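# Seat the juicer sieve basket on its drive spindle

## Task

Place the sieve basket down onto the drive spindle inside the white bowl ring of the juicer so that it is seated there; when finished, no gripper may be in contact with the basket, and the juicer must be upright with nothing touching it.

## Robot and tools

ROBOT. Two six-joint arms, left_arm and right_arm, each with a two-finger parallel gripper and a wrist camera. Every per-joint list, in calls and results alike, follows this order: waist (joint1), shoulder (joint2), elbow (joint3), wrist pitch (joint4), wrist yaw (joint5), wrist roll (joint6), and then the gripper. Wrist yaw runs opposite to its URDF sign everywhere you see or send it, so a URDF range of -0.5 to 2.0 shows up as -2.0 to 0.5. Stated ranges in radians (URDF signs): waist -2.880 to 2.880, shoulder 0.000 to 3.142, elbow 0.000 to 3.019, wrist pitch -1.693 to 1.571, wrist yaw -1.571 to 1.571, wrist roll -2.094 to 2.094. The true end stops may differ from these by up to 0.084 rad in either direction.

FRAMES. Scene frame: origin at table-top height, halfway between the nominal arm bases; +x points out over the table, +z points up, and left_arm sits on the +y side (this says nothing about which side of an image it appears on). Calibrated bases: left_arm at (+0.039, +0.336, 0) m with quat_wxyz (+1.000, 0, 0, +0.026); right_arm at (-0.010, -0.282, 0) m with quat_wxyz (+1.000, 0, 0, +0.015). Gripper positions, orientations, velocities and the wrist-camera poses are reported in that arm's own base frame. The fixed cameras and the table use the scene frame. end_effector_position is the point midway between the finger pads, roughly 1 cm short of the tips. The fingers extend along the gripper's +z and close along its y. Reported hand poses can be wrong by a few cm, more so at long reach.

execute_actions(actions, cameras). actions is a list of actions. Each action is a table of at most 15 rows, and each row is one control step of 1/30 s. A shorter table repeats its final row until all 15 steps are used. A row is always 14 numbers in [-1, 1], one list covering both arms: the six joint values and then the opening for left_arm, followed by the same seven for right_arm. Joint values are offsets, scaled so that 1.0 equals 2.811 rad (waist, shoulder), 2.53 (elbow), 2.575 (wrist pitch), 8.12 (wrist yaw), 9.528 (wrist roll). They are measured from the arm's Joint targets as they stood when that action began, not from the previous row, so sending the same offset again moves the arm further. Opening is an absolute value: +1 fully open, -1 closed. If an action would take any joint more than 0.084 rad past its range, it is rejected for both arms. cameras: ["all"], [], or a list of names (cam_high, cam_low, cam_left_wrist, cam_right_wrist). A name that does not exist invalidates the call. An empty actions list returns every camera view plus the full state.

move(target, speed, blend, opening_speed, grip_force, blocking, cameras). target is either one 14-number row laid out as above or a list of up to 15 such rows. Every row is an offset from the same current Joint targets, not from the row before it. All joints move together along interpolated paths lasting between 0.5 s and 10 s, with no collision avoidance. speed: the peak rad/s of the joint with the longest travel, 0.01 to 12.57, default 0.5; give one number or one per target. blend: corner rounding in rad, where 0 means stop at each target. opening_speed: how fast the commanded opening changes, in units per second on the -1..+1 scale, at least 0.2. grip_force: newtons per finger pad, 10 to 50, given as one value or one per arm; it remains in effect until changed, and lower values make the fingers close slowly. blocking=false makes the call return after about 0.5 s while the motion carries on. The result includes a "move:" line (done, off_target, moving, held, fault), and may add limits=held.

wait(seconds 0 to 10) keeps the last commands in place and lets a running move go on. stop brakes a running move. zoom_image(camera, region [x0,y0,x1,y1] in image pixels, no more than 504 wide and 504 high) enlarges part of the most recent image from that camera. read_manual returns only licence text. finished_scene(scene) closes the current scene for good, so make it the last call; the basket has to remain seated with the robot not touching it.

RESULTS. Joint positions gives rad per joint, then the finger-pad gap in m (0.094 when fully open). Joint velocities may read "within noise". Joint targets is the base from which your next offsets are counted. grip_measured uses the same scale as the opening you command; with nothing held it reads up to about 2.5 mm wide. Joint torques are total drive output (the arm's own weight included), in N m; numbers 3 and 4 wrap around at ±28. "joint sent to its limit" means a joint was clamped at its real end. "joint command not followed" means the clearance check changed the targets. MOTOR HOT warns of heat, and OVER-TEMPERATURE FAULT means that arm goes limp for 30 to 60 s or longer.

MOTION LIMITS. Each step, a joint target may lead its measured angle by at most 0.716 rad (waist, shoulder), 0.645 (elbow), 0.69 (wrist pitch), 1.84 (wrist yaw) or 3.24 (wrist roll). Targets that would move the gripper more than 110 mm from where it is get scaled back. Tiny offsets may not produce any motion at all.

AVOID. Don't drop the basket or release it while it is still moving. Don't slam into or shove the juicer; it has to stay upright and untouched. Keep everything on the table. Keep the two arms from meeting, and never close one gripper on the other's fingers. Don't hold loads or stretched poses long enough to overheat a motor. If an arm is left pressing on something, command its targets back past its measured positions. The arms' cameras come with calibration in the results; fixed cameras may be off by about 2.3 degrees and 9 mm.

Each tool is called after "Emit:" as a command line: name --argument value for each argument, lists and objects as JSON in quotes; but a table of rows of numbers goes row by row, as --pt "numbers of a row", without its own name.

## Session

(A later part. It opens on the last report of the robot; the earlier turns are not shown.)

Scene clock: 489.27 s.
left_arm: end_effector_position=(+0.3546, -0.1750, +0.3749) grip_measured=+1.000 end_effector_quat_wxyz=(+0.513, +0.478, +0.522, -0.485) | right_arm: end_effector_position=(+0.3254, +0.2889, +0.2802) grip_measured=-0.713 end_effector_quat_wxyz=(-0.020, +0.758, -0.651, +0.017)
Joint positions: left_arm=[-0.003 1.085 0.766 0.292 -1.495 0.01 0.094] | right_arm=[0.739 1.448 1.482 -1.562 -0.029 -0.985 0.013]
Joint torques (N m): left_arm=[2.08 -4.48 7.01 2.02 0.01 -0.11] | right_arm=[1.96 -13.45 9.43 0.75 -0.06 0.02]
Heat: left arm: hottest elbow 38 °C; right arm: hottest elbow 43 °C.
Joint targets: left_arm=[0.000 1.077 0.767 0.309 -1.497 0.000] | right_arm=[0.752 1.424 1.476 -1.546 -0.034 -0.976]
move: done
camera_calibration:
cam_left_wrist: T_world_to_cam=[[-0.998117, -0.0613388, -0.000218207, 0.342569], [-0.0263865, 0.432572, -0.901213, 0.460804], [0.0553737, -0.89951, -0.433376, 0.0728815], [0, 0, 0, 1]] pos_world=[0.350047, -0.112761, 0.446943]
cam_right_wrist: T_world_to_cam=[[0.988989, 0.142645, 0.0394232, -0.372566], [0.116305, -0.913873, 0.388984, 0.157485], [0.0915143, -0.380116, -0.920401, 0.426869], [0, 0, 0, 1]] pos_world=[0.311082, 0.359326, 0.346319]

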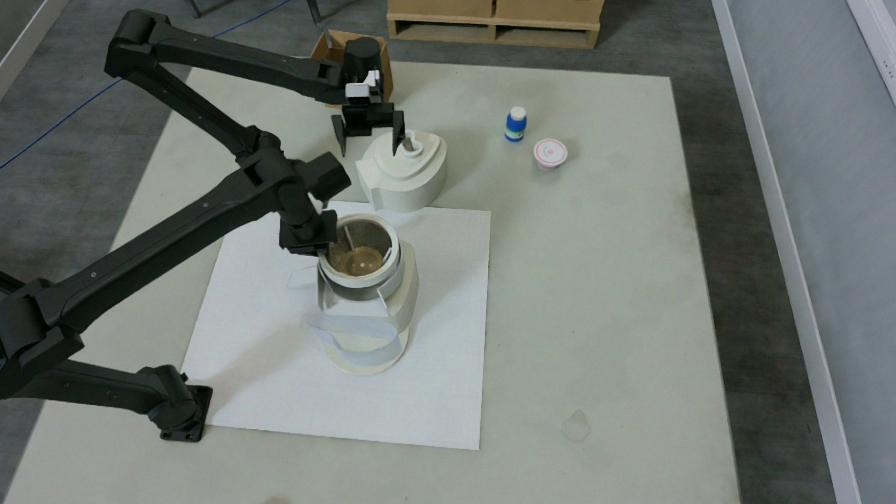

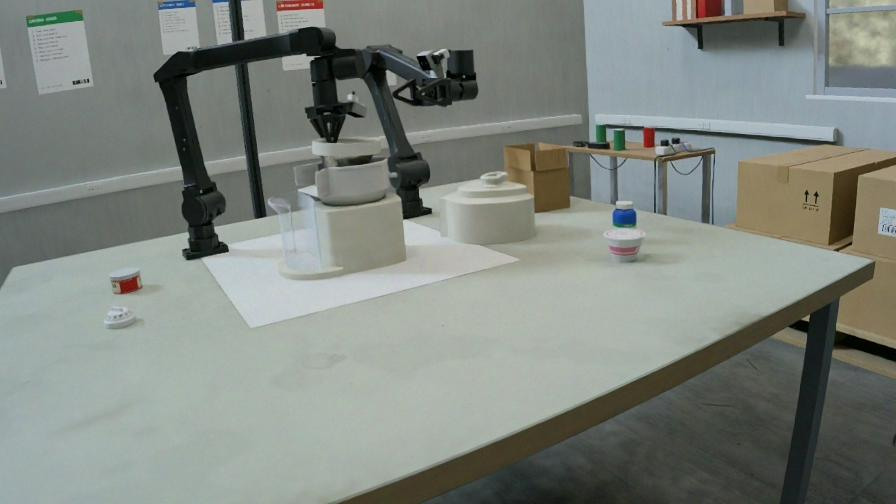

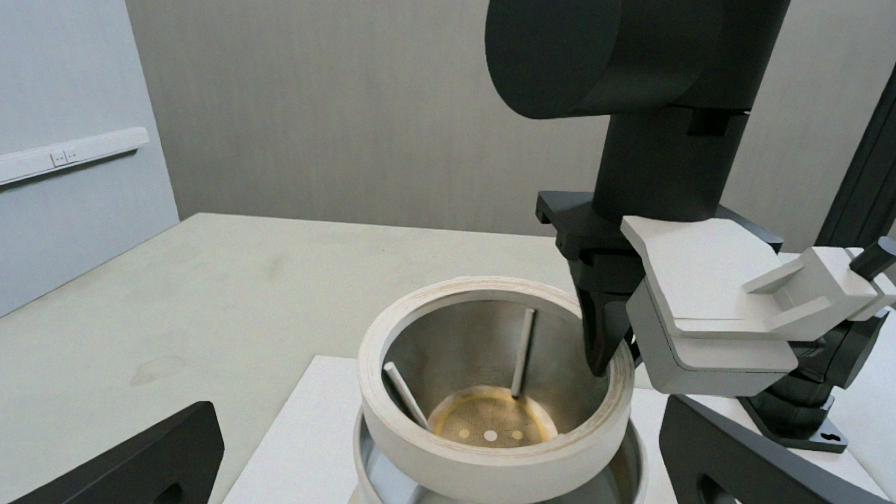

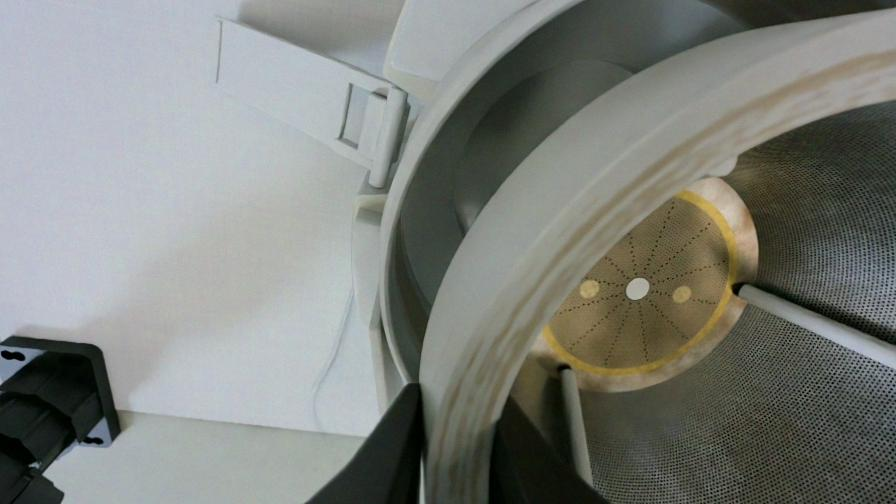

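Emit:
move --target '[0,0,0,0,0,0,1,0.00818,-0.0003,-0.00862,0.00819,0,0.00147,-1]' --speed 0.1 --cameras '["cam_high","cam_low","cam_left_wrist","cam_right_wrist"]'

Emit:
zoom_image --camera "cam_high" --region '[290, 180, 430, 320]'

Emit:
zoom_image --camera "cam_left_wrist" --region '[320, 170, 700, 504]'

Emit:
zoom_image --camera "cam_low" --region '[290, 90, 400, 220]'

Scene clock: 503.73 s.
left_arm: end_effector_position=(+0.3546, -0.1750, +0.3749) grip_measured=+1.000 end_effector_quat_wxyz=(+0.513, +0.478, +0.522, -0.485) | right_arm: end_effector_position=(+0.3189, +0.2963, +0.2719) grip_measured=-0.713 end_effector_quat_wxyz=(-0.020, +0.761, -0.648, +0.017)
Joint positions: left_arm=[-0.003 1.085 0.766 0.292 -1.495 0.01 0.094] | right_arm=[0.761 1.448 1.46 -1.541 -0.029 -0.971 0.013]
Joint torques (N m): left_arm=[1.9 -4.54 7.02 2 0.01 -0.11] | right_arm=[2.26 -13.45 9.47 0.65 -0.04 0]
Heat: left arm: hottest elbow 38 °C; right arm: hottest elbow 43 °C.
Joint targets: left_arm=[0.000 1.077 0.767 0.309 -1.497 0.000] | right_arm=[0.775 1.424 1.454 -1.525 -0.034 -0.962]
move: done
camera_calibration:
cam_left_wrist: T_world_to_cam=[[-0.998117, -0.0613388, -0.000218207, 0.342569], [-0.0263865, 0.432572, -0.901213, 0.460804], [0.0553737, -0.89951, -0.433376, 0.0728815], [0, 0, 0, 1]] pos_world=[0.350047, -0.112761, 0.446943]
cam_right_wrist: T_world_to_cam=[[0.987711, 0.151313, 0.039135, -0.368927], [0.124469, -0.91298, 0.388556, 0.165458], [0.094523, -0.37891, -0.920594, 0.421327], [0, 0, 0, 1]] pos_world=[0.303974, 0.366528, 0.338019]

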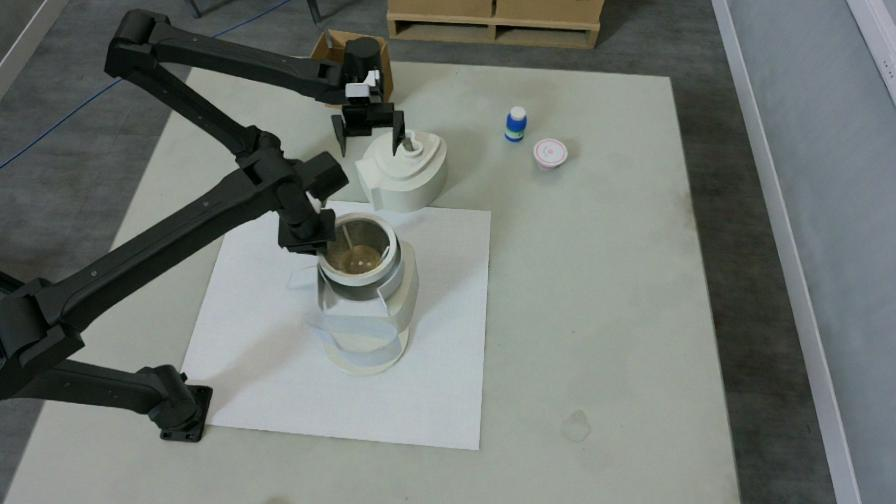

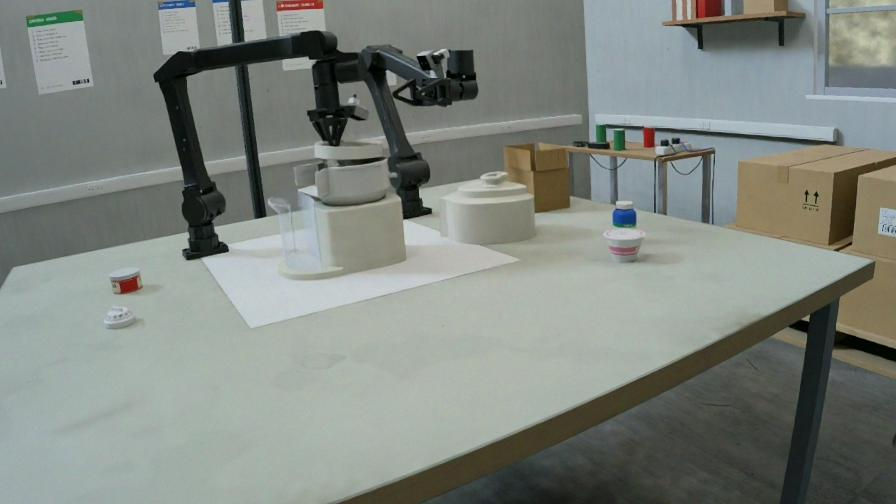

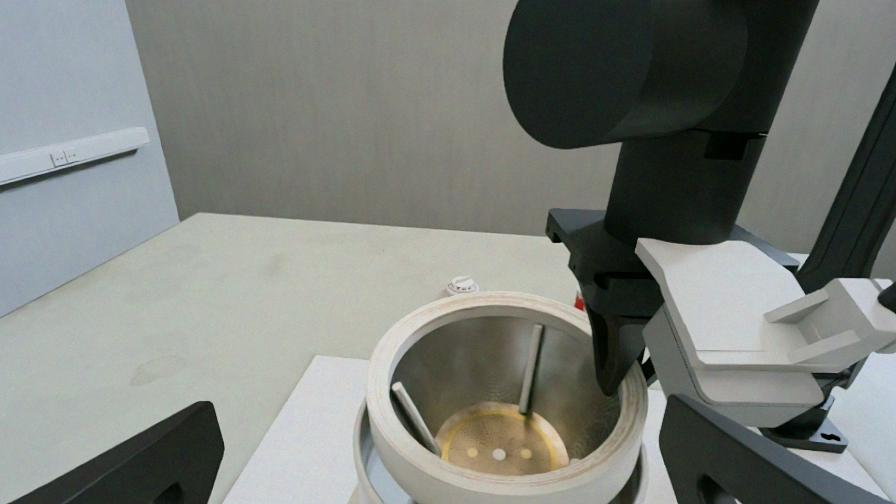

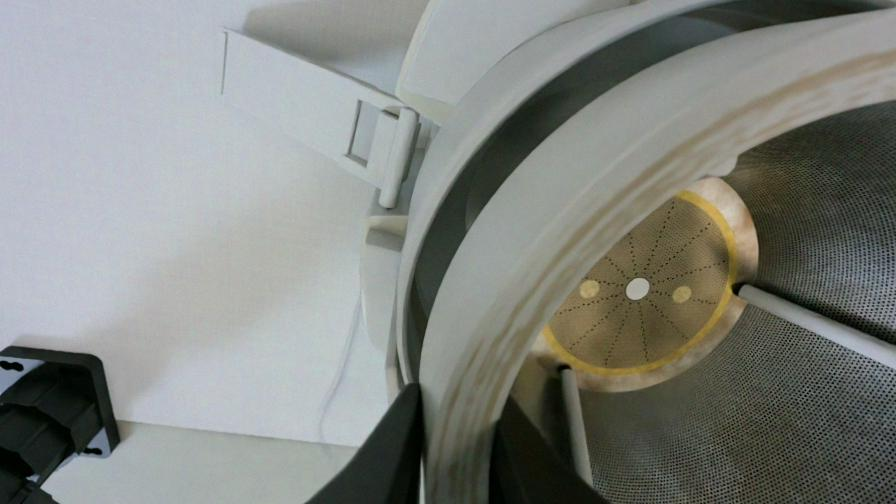

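Scaled by 3.600 from the camera's 896x504 image, which has a finer 1280x720 frame.

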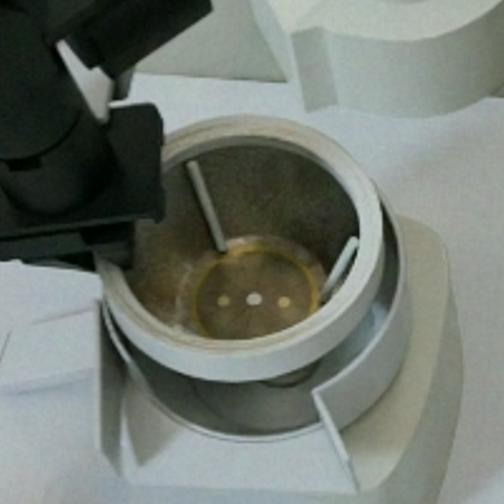

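Scaled by 1.326 from the camera's 896x504 image, which has a finer 1280x720 frame.

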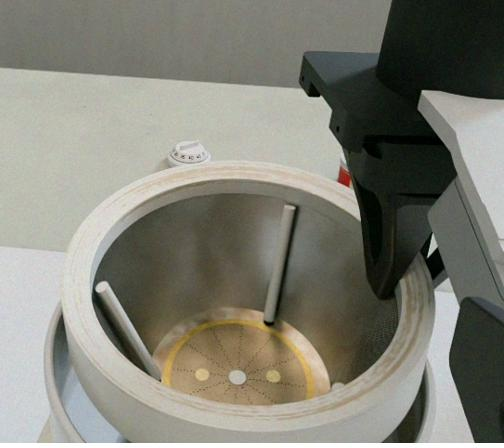

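Scaled by 3.877 from the camera's 896x504 image, which has a finer 1280x720 frame.

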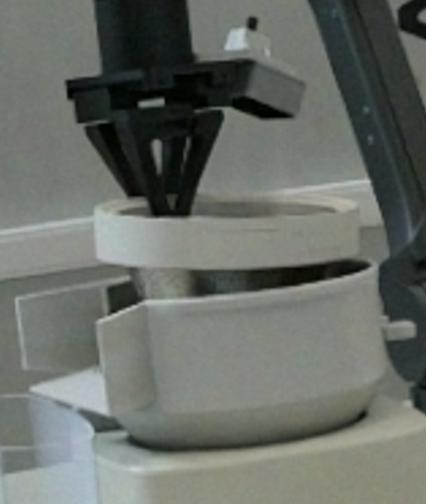

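Emit:
move --target '[0,0,0,0,0,0,1,0.0009,-0.0004,-0.0129,0.0123,0,0.0003,-1]' --speed 0.08 --cameras '["cam_left_wrist"]'

Emit:
zoom_image --camera "cam_left_wrist" --region '[320, 170, 700, 504]'

Scene clock: 513.20 s.
left_arm: end_effector_position=(+0.3546, -0.1750, +0.3749) grip_measured=+1.000 end_effector_quat_wxyz=(+0.513, +0.478, +0.522, -0.485) | right_arm: end_effector_position=(+0.3185, +0.2960, +0.2592) grip_measured=-0.713 end_effector_quat_wxyz=(-0.019, +0.760, -0.649, +0.016)
Joint positions: left_arm=[-0.003 1.085 0.766 0.292 -1.495 0.01 0.094] | right_arm=[0.761 1.448 1.427 -1.509 -0.029 -0.967 0.013]
Joint torques (N m): left_arm=[2.02 -4.54 7.04 2 -0.01 -0.12] | right_arm=[2.14 -13.8 9.54 0.68 -0.04 -0.02]
Heat: left arm: hottest elbow 38 °C; right arm: hottest elbow 43 °C.
Joint targets: left_arm=[0.000 1.077 0.767 0.309 -1.497 0.000] | right_arm=[0.777 1.423 1.421 -1.493 -0.034 -0.960]
move: done
camera_calibration:
cam_left_wrist: T_world_to_cam=[[-0.998117, -0.0613388, -0.000218207, 0.342569], [-0.0263865, 0.432572, -0.901213, 0.460804], [0.0553737, -0.89951, -0.433376, 0.0728815], [0, 0, 0, 1]] pos_world=[0.350047, -0.112761, 0.446943]
Images, in order (width x height): cam_left_wrist 896x504.

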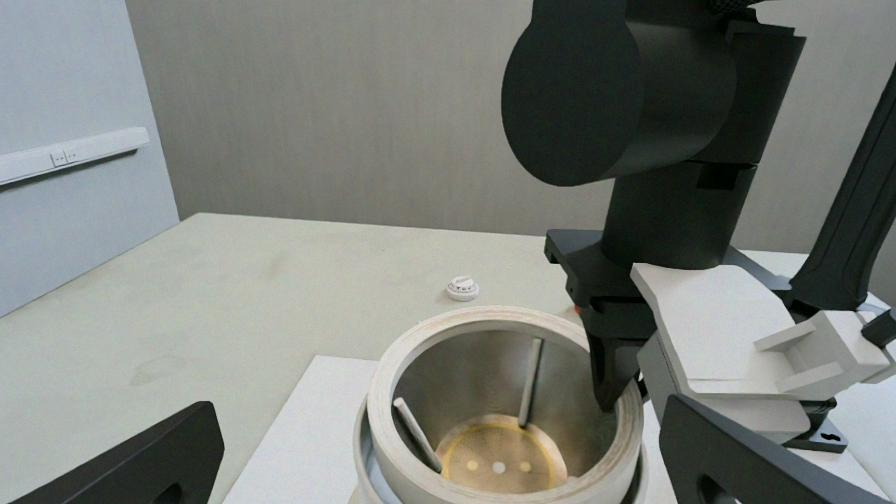

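Scaled by 1.326 from the camera's 896x504 image, which has a finer 1280x720 frame.

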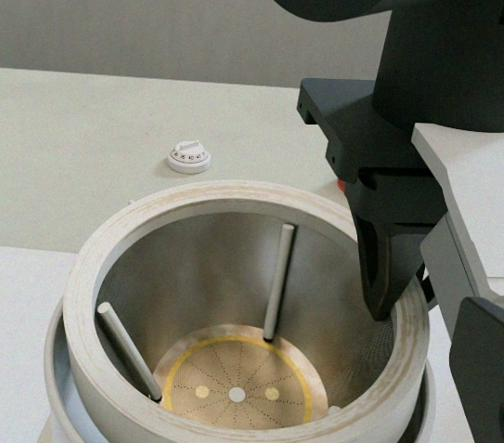

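Emit:
move --target '[0,0,0,0,0,0,1,0.0009,-0.0004,-0.0086,0.0082,0,0.0003,-1]' --speed 0.08 --cameras '["cam_high","cam_low","cam_left_wrist","cam_right_wrist"]'

Emit:
zoom_image --camera "cam_high" --region '[290, 180, 430, 320]'

Emit:
zoom_image --camera "cam_low" --region '[290, 90, 400, 220]'

Scene clock: 517.33 s.
left_arm: end_effector_position=(+0.3546, -0.1750, +0.3749) grip_measured=+1.000 end_effector_quat_wxyz=(+0.513, +0.478, +0.522, -0.485) | right_arm: end_effector_position=(+0.3176, +0.2964, +0.2512) grip_measured=-0.713 end_effector_quat_wxyz=(-0.019, +0.760, -0.649, +0.016)
Joint positions: left_arm=[-0.003 1.085 0.766 0.292 -1.495 0.01 0.094] | right_arm=[0.764 1.447 1.406 -1.488 -0.029 -0.964 0.013]
Joint torques (N m): left_arm=[2.2 -4.54 7.02 2 0.01 -0.1] | right_arm=[2.32 -13.39 9.54 0.79 -0.05 -0.01]
Heat: left arm: hottest elbow 38 °C; right arm: hottest elbow 43 °C.
Joint targets: left_arm=[0.000 1.077 0.767 0.309 -1.497 0.000] | right_arm=[0.780 1.421 1.399 -1.472 -0.034 -0.957]
move: done
camera_calibration:
cam_left_wrist: T_world_to_cam=[[-0.998117, -0.0613388, -0.000218207, 0.342569], [-0.0263865, 0.432572, -0.901213, 0.460804], [0.0553737, -0.89951, -0.433376, 0.0728815], [0, 0, 0, 1]] pos_world=[0.350047, -0.112761, 0.446943]
cam_right_wrist: T_world_to_cam=[[0.988385, 0.147187, 0.0378182, -0.365551], [0.121104, -0.913208, 0.389083, 0.174822], [0.0918038, -0.379984, -0.920426, 0.403632], [0, 0, 0, 1]] pos_world=[0.303078, 0.366827, 0.317318]

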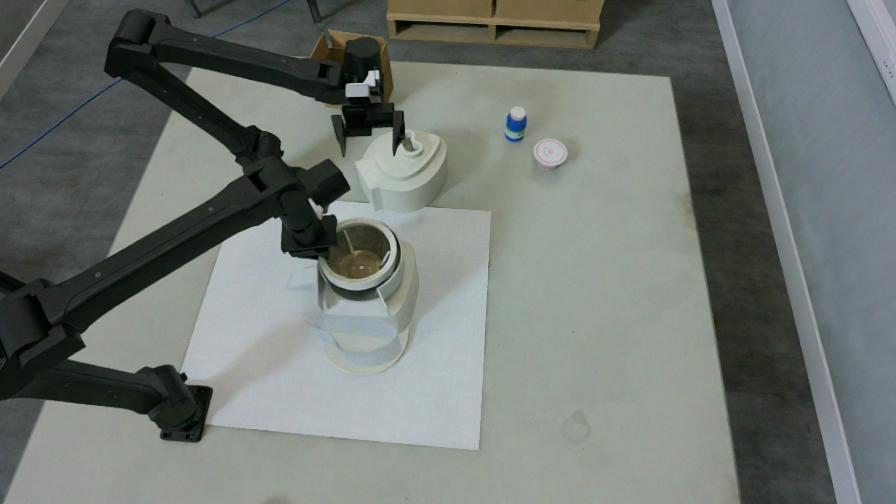

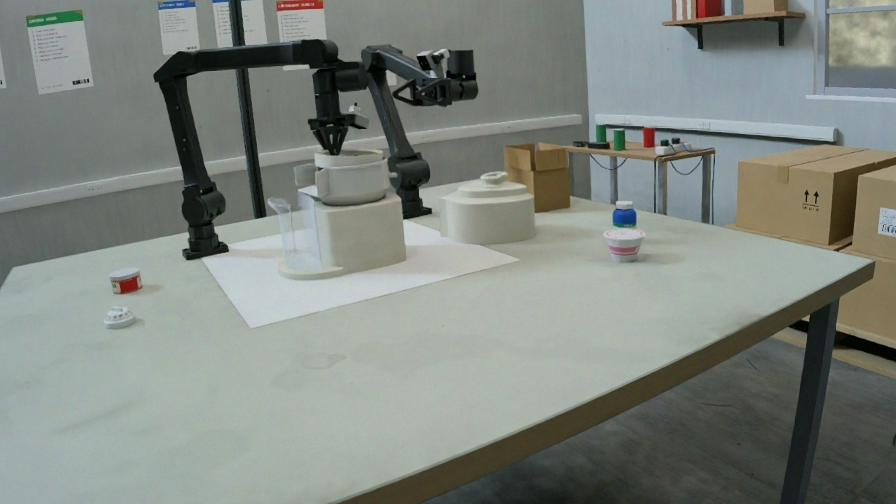

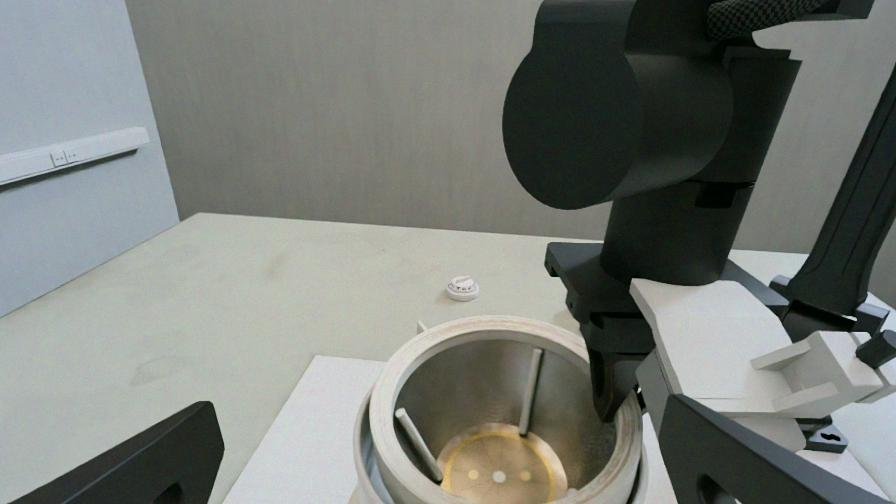

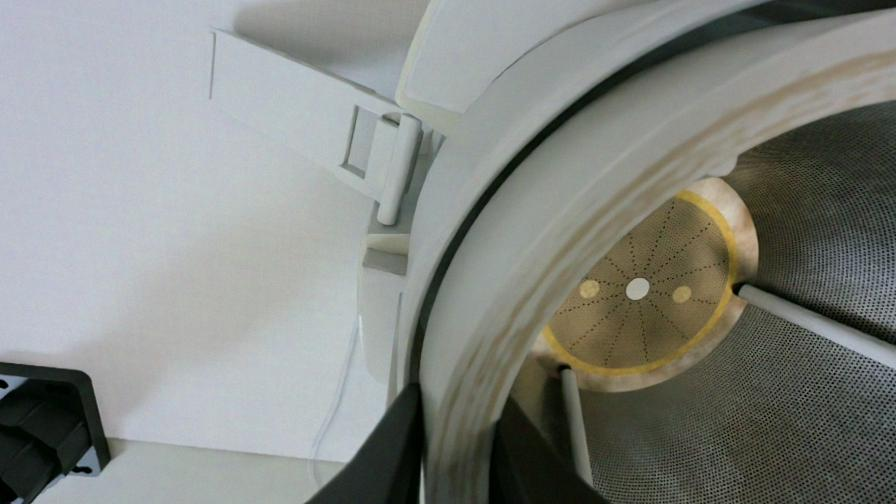

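Scaled by 3.600 from the camera's 896x504 image, which has a finer 1280x720 frame.

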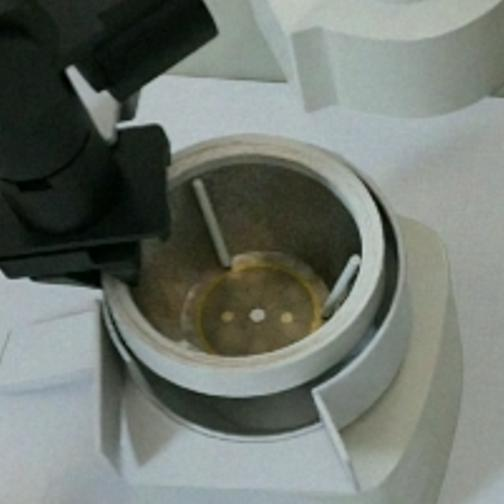

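Scaled by 3.877 from the camera's 896x504 image, which has a finer 1280x720 frame.

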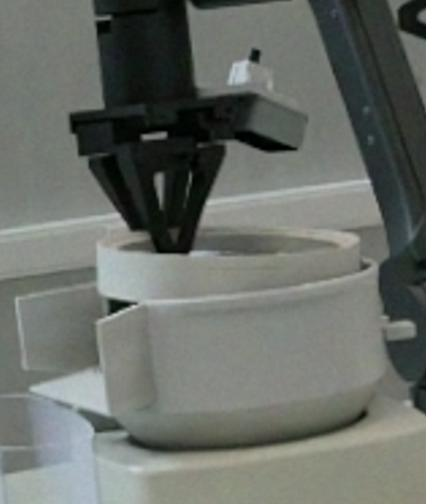

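Emit:
move --target '[0,0,0,0,0,0,1,0.0004,-0.0004,-0.0086,0.0082,0,0.0003,-1]' --speed 0.08

Emit:
move --target '[0,0,0,0,0,0,1,0.0004,-0.0004,-0.0086,0.0082,0,0.0003,-1]' --speed 0.08 --cameras '["cam_high","cam_low","cam_left_wrist","cam_right_wrist"]'

Emit:
zoom_image --camera "cam_low" --region '[290, 90, 400, 220]'

Scene clock: 530.77 s.
left_arm: end_effector_position=(+0.3546, -0.1750, +0.3749) grip_measured=+1.000 end_effector_quat_wxyz=(+0.513, +0.478, +0.522, -0.485) | right_arm: end_effector_position=(+0.3180, +0.2968, +0.2481) grip_measured=-0.713 end_effector_quat_wxyz=(-0.025, +0.759, -0.650, +0.017)
Joint positions: left_arm=[-0.003 1.085 0.766 0.292 -1.495 0.01 0.094] | right_arm=[0.764 1.441 1.391 -1.466 -0.03 -0.961 0.013]
Joint torques (N m): left_arm=[2.08 -4.42 7.04 2.03 0 -0.11] | right_arm=[2.26 -13.27 9.01 0.68 -0.02 0]
Heat: left arm: hottest elbow 38 °C; right arm: hottest elbow 43 °C.
Joint targets: left_arm=[0.000 1.077 0.767 0.309 -1.497 0.000] | right_arm=[0.781 1.420 1.378 -1.451 -0.034 -0.954]
move: done

Scene clock: 531.50 s.
left_arm: end_effector_position=(+0.3546, -0.1750, +0.3749) grip_measured=+1.000 end_effector_quat_wxyz=(+0.513, +0.478, +0.522, -0.485) | right_arm: end_effector_position=(+0.3198, +0.2978, +0.2407) grip_measured=-0.713 end_effector_quat_wxyz=(-0.030, +0.757, -0.652, +0.019)
Joint positions: left_arm=[-0.003 1.085 0.766 0.292 -1.495 0.01 0.094] | right_arm=[0.764 1.441 1.371 -1.437 -0.033 -0.958 0.013]
Joint torques (N m): left_arm=[2.14 -4.37 7.05 2.03 0.01 -0.11] | right_arm=[2.32 -13.22 8.9 0.39 0.1 -0.01]
Heat: left arm: hottest elbow 38 °C; right arm: hottest elbow 43 °C.
Joint targets: left_arm=[0.000 1.077 0.767 0.309 -1.497 0.000] | right_arm=[0.782 1.419 1.356 -1.430 -0.034 -0.951]
move: done
camera_calibration:
cam_left_wrist: T_world_to_cam=[[-0.998117, -0.0613388, -0.000218207, 0.342569], [-0.0263865, 0.432572, -0.901213, 0.460804], [0.0553737, -0.89951, -0.433376, 0.0728815], [0, 0, 0, 1]] pos_world=[0.350047, -0.112761, 0.446943]
cam_right_wrist: T_world_to_cam=[[0.988406, 0.139973, 0.0588301, -0.370563], [0.10758, -0.91904, 0.3792, 0.188328], [0.107145, -0.368474, -0.923443, 0.38665], [0, 0, 0, 1]] pos_world=[0.304578, 0.367421, 0.307435]

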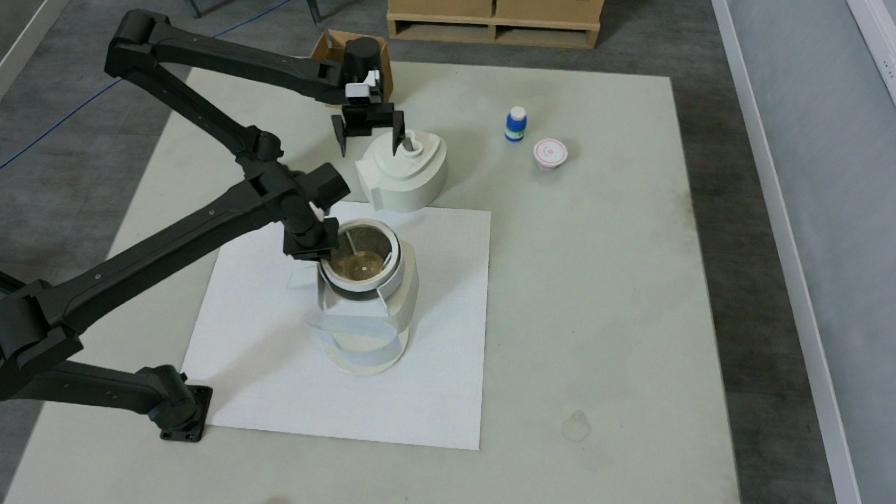

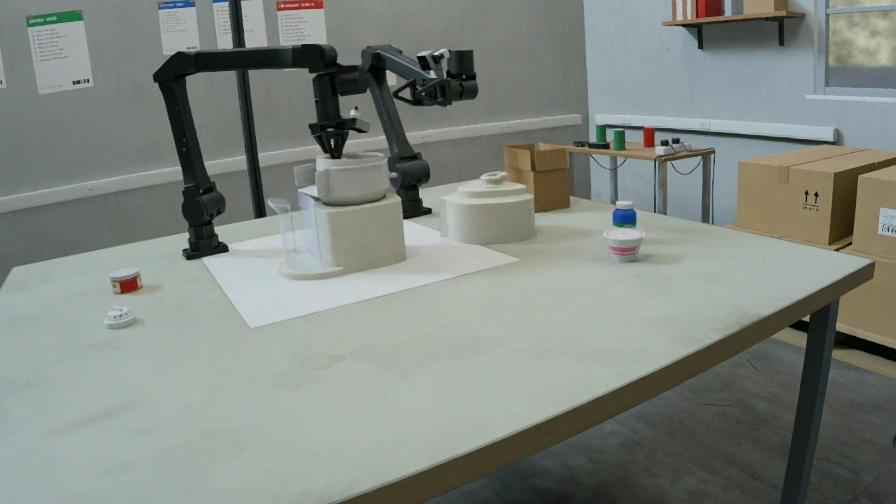

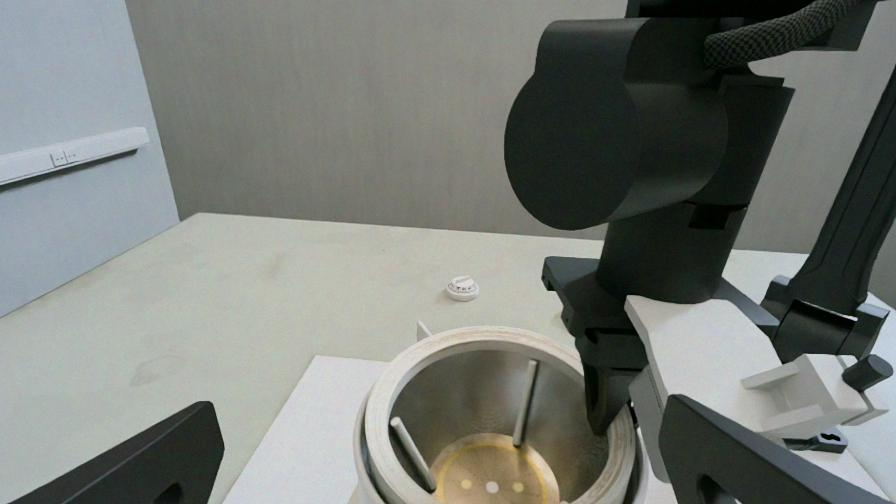

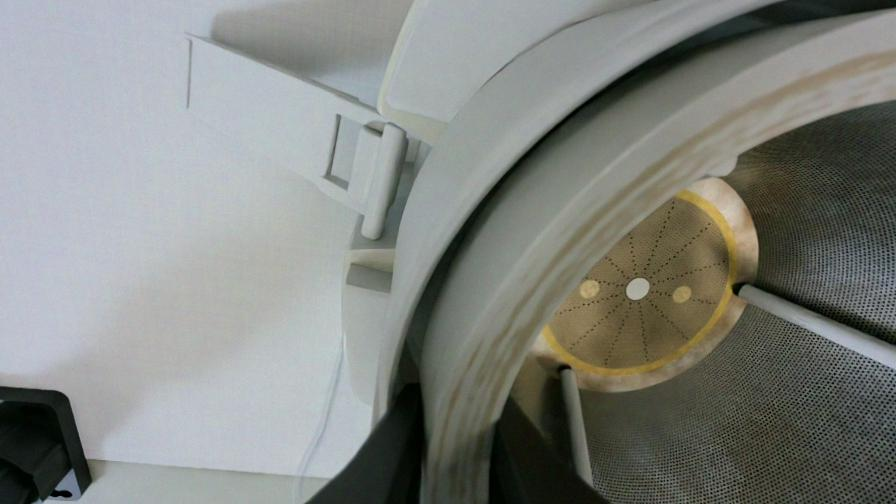

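Scaled by 3.877 from the camera's 896x504 image, which has a finer 1280x720 frame.

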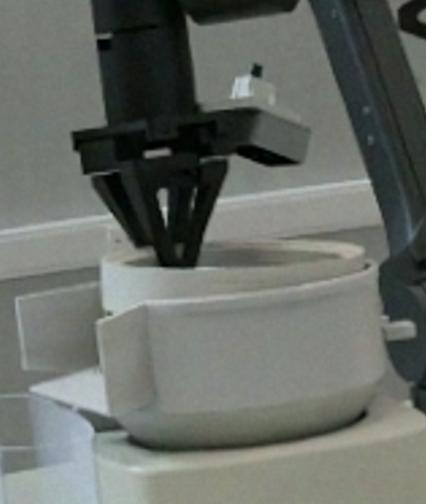

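Emit:
zoom_image --camera "cam_high" --region '[300, 200, 420, 310]'

Emit:
zoom_image --camera "cam_left_wrist" --region '[330, 300, 680, 504]'

Scaled by 4.200 from the camera's 896x504 image, which has a finer 1280x720 frame.

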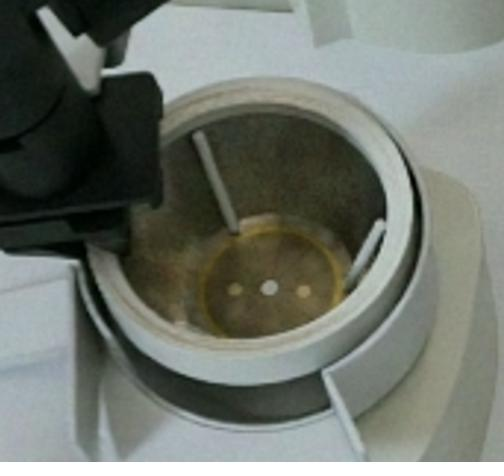

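Scaled by 1.440 from the camera's 896x504 image, which has a finer 1280x720 frame.

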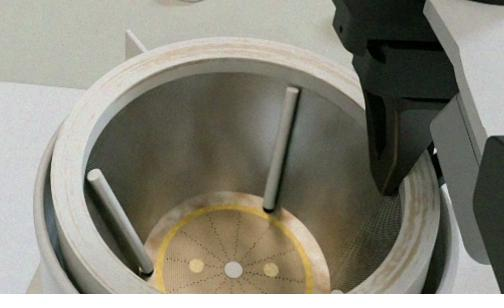

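Emit:
move --target '[0,0,0,0,0,0,1,0.0018,0,-0.0055,0,0,0,-1]' --speed 0.08 --cameras '["cam_high","cam_left_wrist","cam_right_wrist"]'

Scene clock: 553.77 s.
left_arm: end_effector_position=(+0.3546, -0.1750, +0.3749) grip_measured=+1.000 end_effector_quat_wxyz=(+0.513, +0.478, +0.522, -0.485) | right_arm: end_effector_position=(+0.3194, +0.2971, +0.2374) grip_measured=-0.713 end_effector_quat_wxyz=(-0.029, +0.757, -0.652, +0.021)
Joint positions: left_arm=[-0.003 1.085 0.766 0.292 -1.495 0.01 0.094] | right_arm=[0.764 1.441 1.362 -1.43 -0.035 -0.956 0.013]
Joint torques (N m): left_arm=[2.2 -4.42 7.05 2.02 0.01 -0.11] | right_arm=[2.73 -13.04 8.49 0.08 0.18 -0.04]
Heat: left arm: hottest elbow 38 °C; right arm: hottest elbow 42 °C.
Joint targets: left_arm=[0.000 1.077 0.767 0.309 -1.497 0.000] | right_arm=[0.787 1.419 1.342 -1.430 -0.034 -0.951]
move: done
camera_calibration:
cam_left_wrist: T_world_to_cam=[[-0.998117, -0.0613388, -0.000218207, 0.342569], [-0.0263865, 0.432572, -0.901213, 0.460804], [0.0553737, -0.89951, -0.433376, 0.0728815], [0, 0, 0, 1]] pos_world=[0.350047, -0.112761, 0.446943]
cam_right_wrist: T_world_to_cam=[[0.988535, 0.139269, 0.0583333, -0.369516], [0.106775, -0.917934, 0.382094, 0.188239], [0.10676, -0.371484, -0.922281, 0.38405], [0, 0, 0, 1]] pos_world=[0.304179, 0.366922, 0.303833]
Images, in order (width x height): cam_high 896x504, cam_left_wrist 896x504, cam_right_wrist 896x504.

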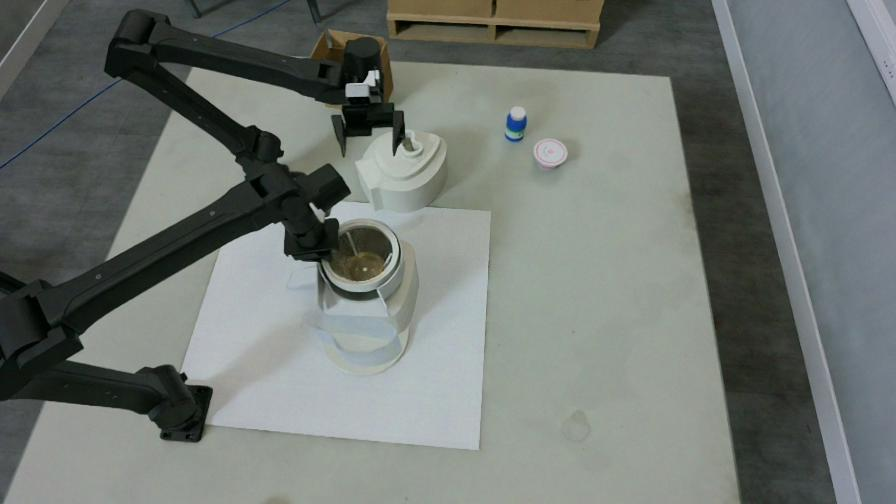

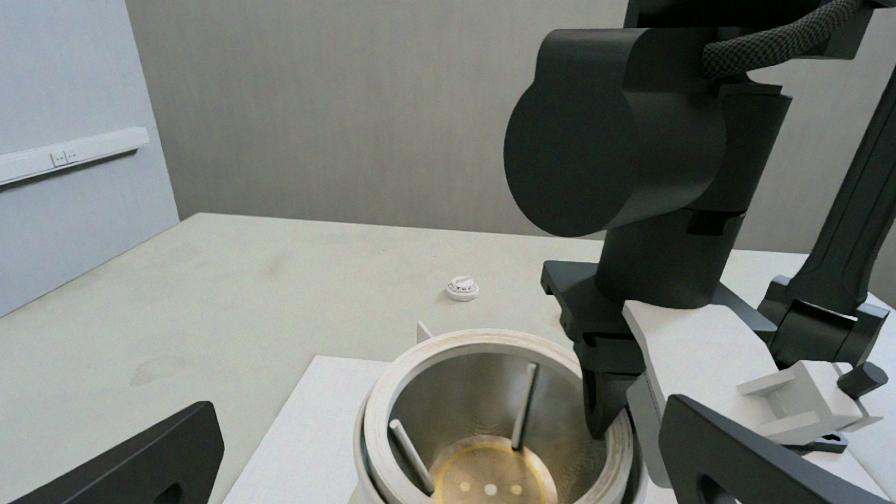

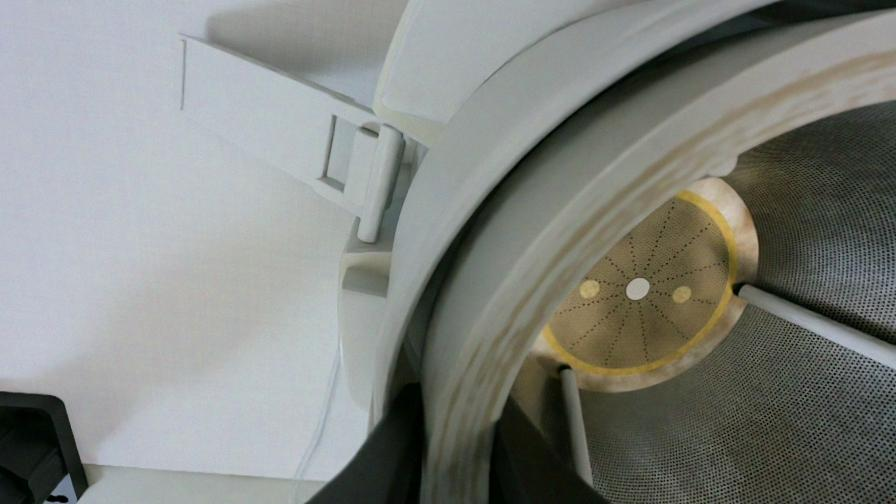

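Emit:
zoom_image --camera "cam_right_wrist" --region '[300, 300, 560, 504]'

Emit:
zoom_image --camera "cam_left_wrist" --region '[540, 330, 700, 504]'

Emit:
zoom_image --camera "cam_high" --region '[310, 230, 370, 300]'

Scaled by 1.938 from the camera's 896x504 image, which has a finer 1280x720 frame.

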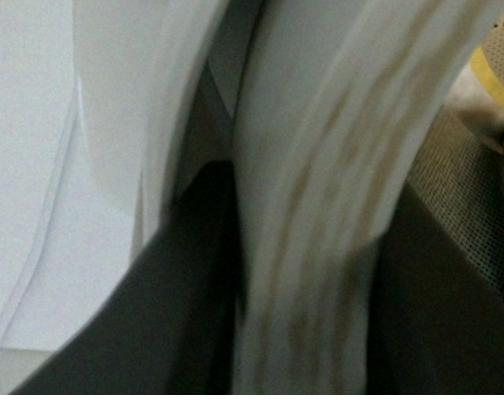

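Scaled by 2.897 from the camera's 896x504 image, which has a finer 1280x720 frame.

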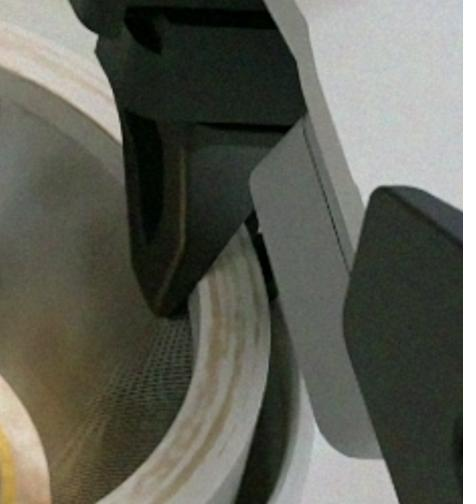

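Scaled by 7.200 from the camera's 896x504 image, which has a finer 1280x720 frame.

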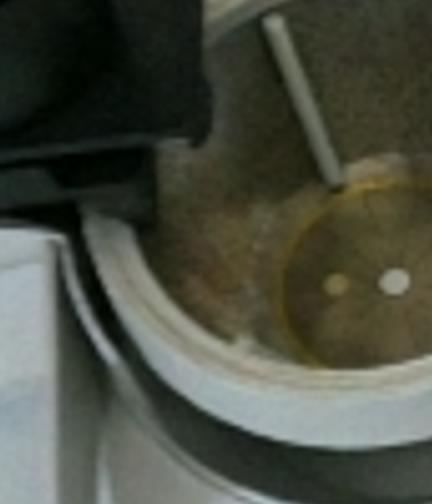

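Emit:
move --target '[0,0,0,0,0,0,1,0,0,0,0,0,0,-0.62]' --speed 0.1 --opening_speed 0.3 --cameras '["cam_high","cam_left_wrist","cam_right_wrist","cam_low"]'

Emit:
zoom_image --camera "cam_low" --region '[290, 90, 400, 220]'

Scene clock: 585.63 s.
left_arm: end_effector_position=(+0.3546, -0.1750, +0.3749) grip_measured=+1.000 end_effector_quat_wxyz=(+0.513, +0.478, +0.522, -0.485) | right_arm: end_effector_position=(+0.3207, +0.2974, +0.2375) grip_measured=-0.620 end_effector_quat_wxyz=(-0.031, +0.757, -0.653, +0.023)
Joint positions: left_arm=[-0.003 1.085 0.766 0.292 -1.495 0.01 0.094] | right_arm=[0.764 1.441 1.362 -1.426 -0.039 -0.955 0.018]
Joint torques (N m): left_arm=[2.08 -4.66 7.01 2.06 0 -0.11] | right_arm=[2.78 -13.51 8.42 0.03 0.32 -0.05]
Heat: left arm: hottest elbow 39 °C; right arm: hottest elbow 40 °C.
Joint targets: left_arm=[0.000 1.077 0.767 0.309 -1.497 0.000] | right_arm=[0.787 1.419 1.342 -1.430 -0.034 -0.951]
move: done
camera_calibration:
cam_left_wrist: T_world_to_cam=[[-0.998117, -0.0613388, -0.000218207, 0.342569], [-0.0263865, 0.432572, -0.901213, 0.460804], [0.0553737, -0.89951, -0.433376, 0.0728815], [0, 0, 0, 1]] pos_world=[0.350047, -0.112761, 0.446943]
cam_right_wrist: T_world_to_cam=[[0.988416, 0.137492, 0.0642587, -0.371664], [0.102895, -0.918332, 0.382204, 0.189664], [0.111561, -0.371165, -0.921841, 0.382433], [0, 0, 0, 1]] pos_world=[0.305179, 0.367221, 0.303935]

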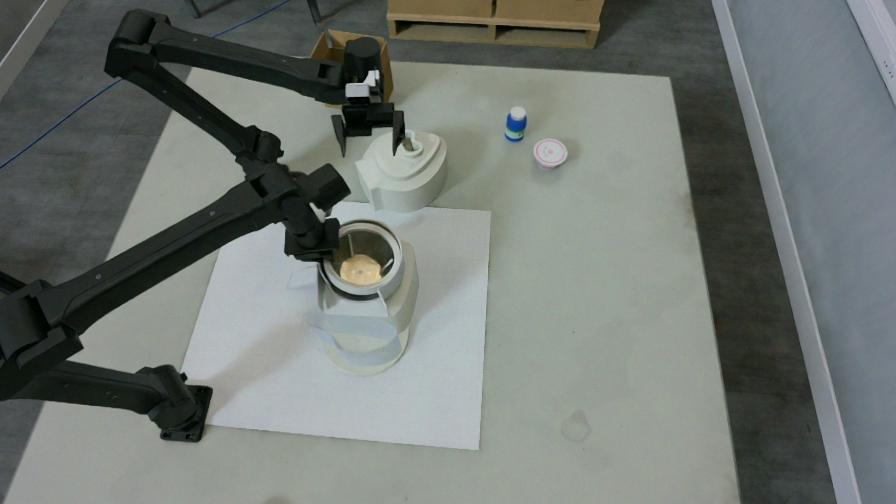

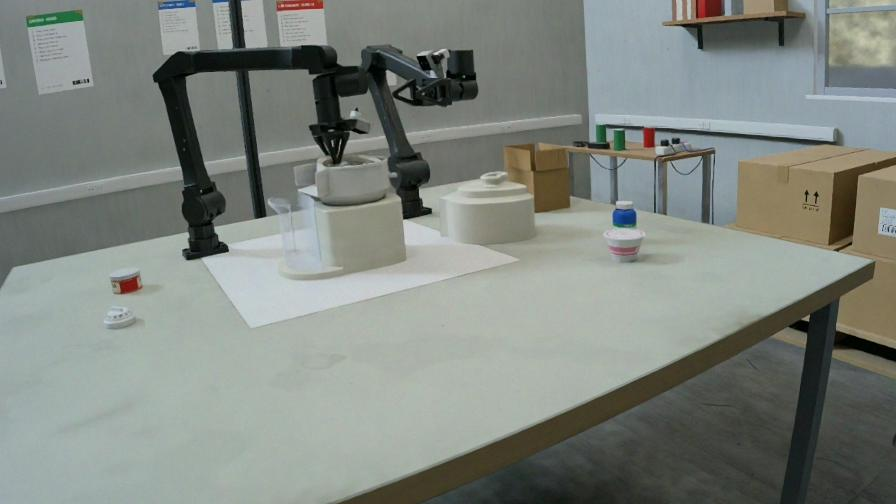

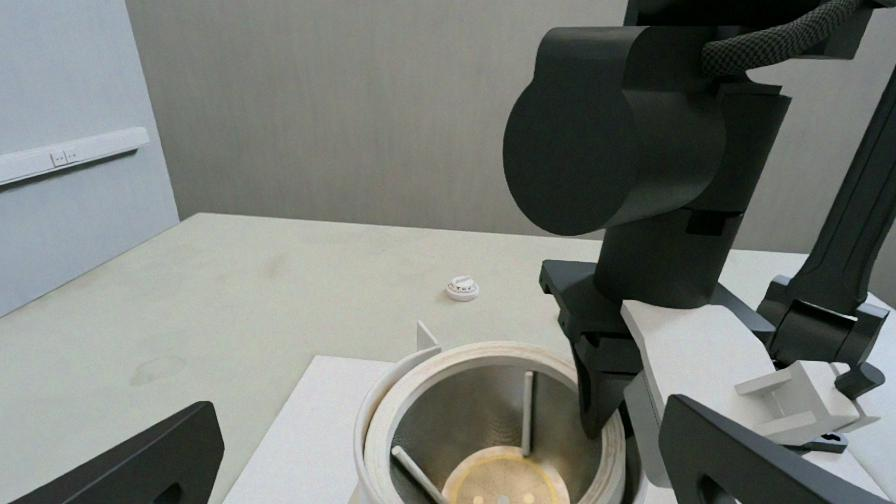

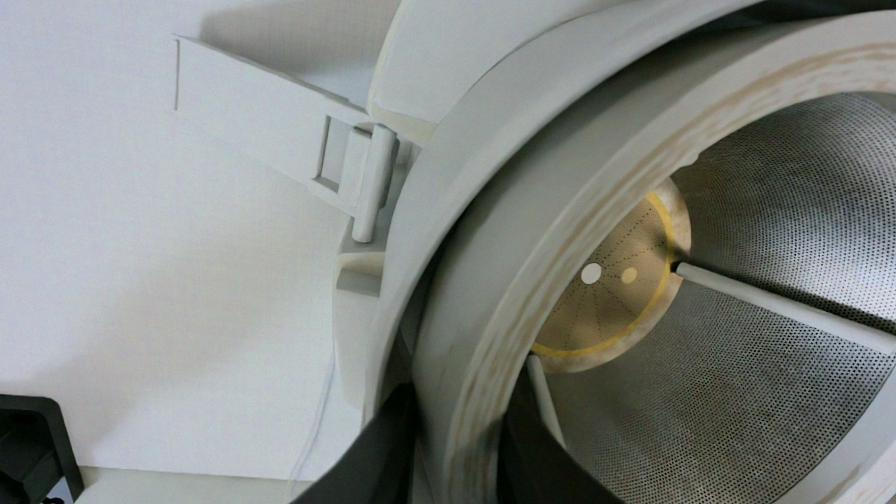

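Scaled by 3.877 from the camera's 896x504 image, which has a finer 1280x720 frame.

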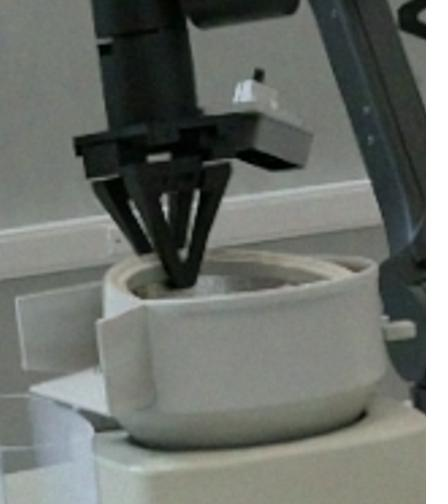

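Emit:
zoom_image --camera "cam_high" --region '[300, 200, 420, 310]'

Emit:
zoom_image --camera "cam_left_wrist" --region '[330, 300, 680, 504]'

Scaled by 4.200 from the camera's 896x504 image, which has a finer 1280x720 frame.

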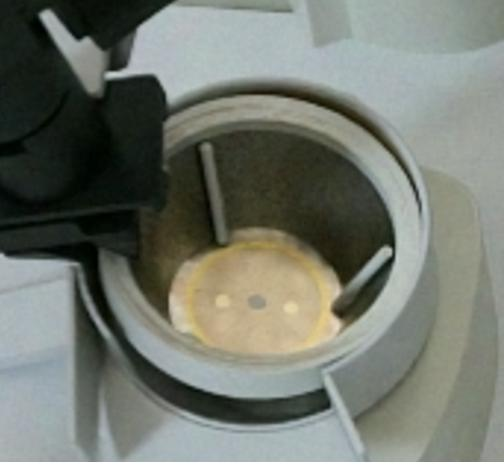

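Scaled by 1.440 from the camera's 896x504 image, which has a finer 1280x720 frame.

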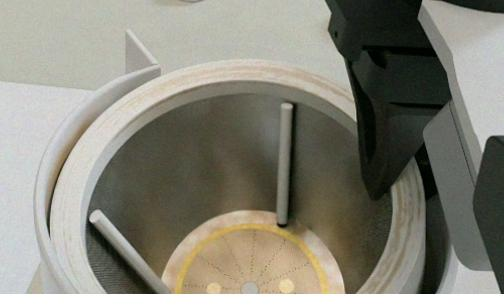

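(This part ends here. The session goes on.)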